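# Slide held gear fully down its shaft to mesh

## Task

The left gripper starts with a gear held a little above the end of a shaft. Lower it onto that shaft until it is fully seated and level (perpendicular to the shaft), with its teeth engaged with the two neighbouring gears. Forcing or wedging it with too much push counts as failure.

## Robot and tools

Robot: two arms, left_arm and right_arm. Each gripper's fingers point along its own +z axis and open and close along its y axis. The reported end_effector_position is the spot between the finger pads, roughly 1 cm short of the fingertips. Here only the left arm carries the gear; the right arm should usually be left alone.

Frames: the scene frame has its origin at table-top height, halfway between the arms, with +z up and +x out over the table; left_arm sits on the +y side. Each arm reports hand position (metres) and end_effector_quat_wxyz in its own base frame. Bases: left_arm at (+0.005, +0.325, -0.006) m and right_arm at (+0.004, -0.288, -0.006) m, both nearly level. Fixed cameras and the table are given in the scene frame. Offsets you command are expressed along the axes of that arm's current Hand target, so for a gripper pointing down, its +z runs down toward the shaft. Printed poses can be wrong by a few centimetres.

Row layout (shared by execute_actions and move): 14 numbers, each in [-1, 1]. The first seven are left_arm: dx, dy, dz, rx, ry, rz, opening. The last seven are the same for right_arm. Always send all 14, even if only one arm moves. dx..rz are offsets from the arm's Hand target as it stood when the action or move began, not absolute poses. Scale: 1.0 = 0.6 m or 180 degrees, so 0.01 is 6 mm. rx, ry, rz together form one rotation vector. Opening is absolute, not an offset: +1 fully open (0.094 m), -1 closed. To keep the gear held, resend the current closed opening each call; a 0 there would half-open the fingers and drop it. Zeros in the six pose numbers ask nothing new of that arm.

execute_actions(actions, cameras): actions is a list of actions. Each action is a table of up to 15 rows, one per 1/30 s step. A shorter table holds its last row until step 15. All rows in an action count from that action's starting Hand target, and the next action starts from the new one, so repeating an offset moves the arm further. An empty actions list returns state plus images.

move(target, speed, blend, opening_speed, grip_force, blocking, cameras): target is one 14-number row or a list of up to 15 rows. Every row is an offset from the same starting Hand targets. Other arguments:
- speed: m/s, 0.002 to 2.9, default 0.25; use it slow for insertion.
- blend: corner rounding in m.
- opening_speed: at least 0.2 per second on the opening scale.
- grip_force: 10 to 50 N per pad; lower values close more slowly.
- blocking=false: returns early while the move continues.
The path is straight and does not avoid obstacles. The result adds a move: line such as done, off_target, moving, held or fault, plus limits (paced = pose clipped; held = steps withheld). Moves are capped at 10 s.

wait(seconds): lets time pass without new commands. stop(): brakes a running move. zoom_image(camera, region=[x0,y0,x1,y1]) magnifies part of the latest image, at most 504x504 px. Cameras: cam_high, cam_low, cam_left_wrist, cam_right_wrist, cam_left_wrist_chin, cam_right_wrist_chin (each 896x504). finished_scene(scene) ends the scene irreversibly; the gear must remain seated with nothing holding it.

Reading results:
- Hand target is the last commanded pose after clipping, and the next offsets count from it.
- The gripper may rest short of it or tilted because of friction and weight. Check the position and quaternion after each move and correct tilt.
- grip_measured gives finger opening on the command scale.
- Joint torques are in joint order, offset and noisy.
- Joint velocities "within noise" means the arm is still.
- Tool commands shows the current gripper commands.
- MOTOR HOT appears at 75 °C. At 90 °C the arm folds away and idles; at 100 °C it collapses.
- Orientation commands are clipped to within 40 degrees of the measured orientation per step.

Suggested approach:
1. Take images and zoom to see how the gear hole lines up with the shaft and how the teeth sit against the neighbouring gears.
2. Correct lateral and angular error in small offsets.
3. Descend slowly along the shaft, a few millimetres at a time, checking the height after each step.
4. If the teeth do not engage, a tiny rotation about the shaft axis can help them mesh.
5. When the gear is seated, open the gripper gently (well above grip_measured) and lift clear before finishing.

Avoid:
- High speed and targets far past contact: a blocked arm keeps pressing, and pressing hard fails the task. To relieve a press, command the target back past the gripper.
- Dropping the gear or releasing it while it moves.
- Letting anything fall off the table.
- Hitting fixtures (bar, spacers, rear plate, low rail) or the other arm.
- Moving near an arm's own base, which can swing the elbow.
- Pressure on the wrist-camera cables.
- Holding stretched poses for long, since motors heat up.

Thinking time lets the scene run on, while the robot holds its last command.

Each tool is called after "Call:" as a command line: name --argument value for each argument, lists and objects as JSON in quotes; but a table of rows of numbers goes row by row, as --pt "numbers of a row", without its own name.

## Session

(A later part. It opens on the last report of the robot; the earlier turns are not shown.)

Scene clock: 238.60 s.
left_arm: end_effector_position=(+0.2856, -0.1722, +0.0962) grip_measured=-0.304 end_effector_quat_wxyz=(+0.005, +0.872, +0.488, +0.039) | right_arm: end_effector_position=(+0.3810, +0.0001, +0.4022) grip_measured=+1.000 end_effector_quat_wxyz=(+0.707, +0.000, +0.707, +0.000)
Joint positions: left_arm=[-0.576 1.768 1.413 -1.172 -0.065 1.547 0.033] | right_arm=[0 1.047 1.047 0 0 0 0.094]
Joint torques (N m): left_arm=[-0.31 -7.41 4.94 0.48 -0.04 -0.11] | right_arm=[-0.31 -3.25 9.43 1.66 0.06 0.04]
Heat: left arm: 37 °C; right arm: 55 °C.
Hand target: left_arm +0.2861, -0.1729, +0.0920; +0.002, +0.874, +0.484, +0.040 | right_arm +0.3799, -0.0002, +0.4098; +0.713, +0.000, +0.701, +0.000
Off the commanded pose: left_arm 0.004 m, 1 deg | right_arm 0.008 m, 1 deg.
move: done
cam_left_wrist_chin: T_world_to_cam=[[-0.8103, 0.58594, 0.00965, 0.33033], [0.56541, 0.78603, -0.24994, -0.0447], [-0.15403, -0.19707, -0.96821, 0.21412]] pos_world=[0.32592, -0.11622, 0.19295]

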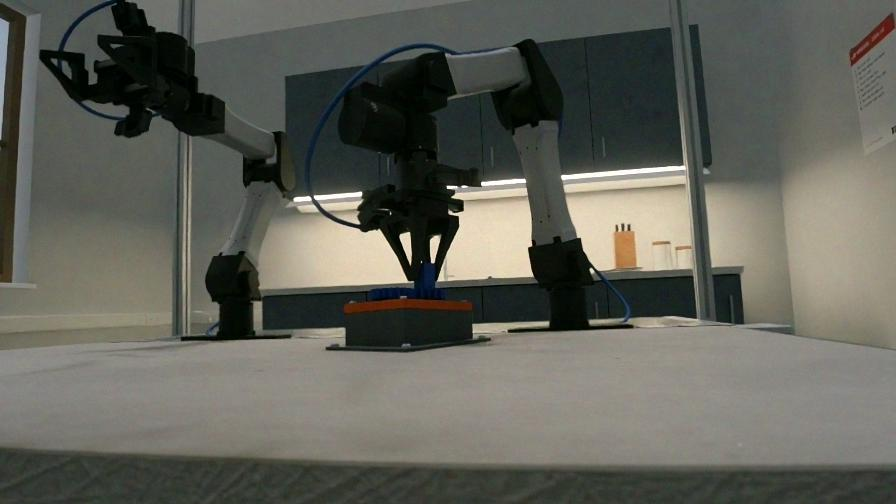

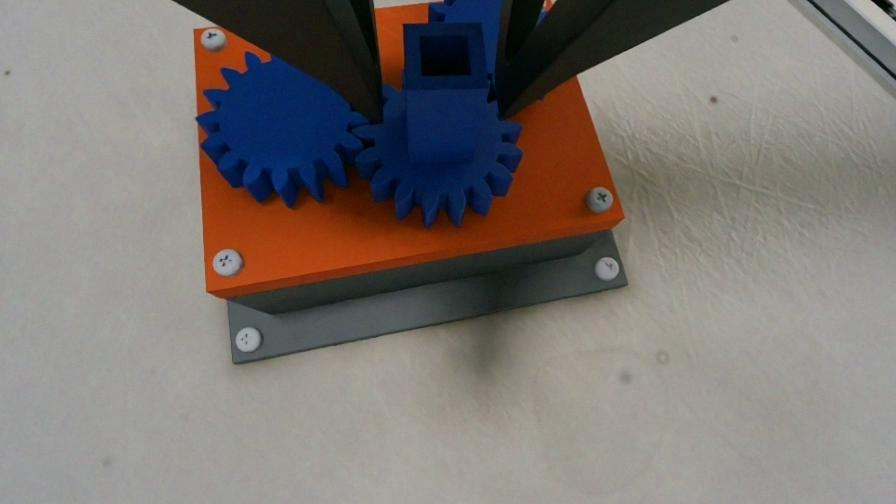

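Call:
move --pt "0 0 -0.1 0 0 0 -0.3 0 0 0 0 0 0 1" --speed 0.08 --cameras '["cam_low"]'

Call:
zoom_image --camera "cam_low" --region '[360, 230, 490, 330]'

Scene clock: 246.73 s.
left_arm: end_effector_position=(+0.2803, -0.1729, +0.1427) grip_measured=-0.303 end_effector_quat_wxyz=(-0.005, +0.875, +0.483, +0.034) | right_arm: end_effector_position=(+0.3810, +0.0001, +0.4022) grip_measured=+1.000 end_effector_quat_wxyz=(+0.707, +0.000, +0.707, +0.000)
Joint positions: left_arm=[-0.587 1.768 1.599 -1.378 -0.065 1.546 0.033] | right_arm=[0 1.047 1.047 0 0 0 0.094]
Joint torques (N m): left_arm=[-0.47 -8.46 7.88 0.17 -0.05 -0.24] | right_arm=[-0.28 -3.15 9.43 1.64 0.08 0.05]
Heat: left arm: 38 °C; right arm: 55 °C.
Hand target: left_arm +0.2818, -0.1751, +0.1519; +0.002, +0.874, +0.484, +0.040 | right_arm +0.3799, -0.0002, +0.4098; +0.713, +0.000, +0.701, +0.000
Off the commanded pose: left_arm 0.010 m, 1 deg | right_arm 0.008 m, 1 deg.
move: done

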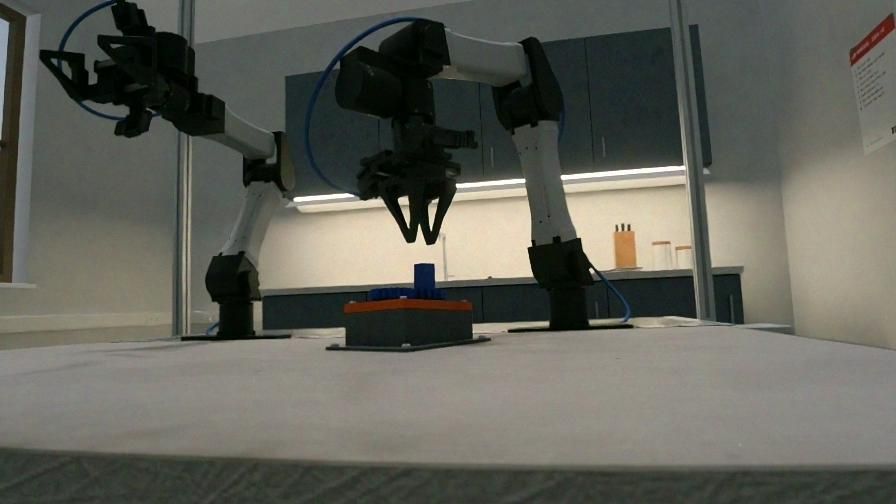

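Scaled by 3.877 from the camera's image (finer frame: 1280x720).

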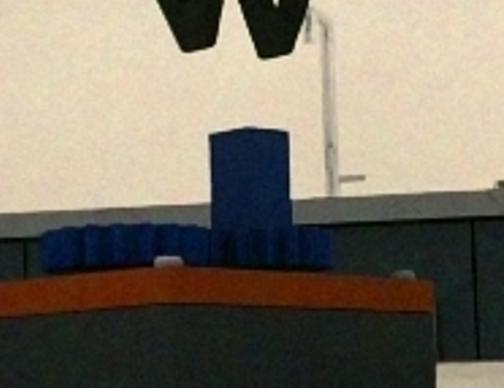

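Call:
finished_scene --scene 2

The scene is finished: the task was done.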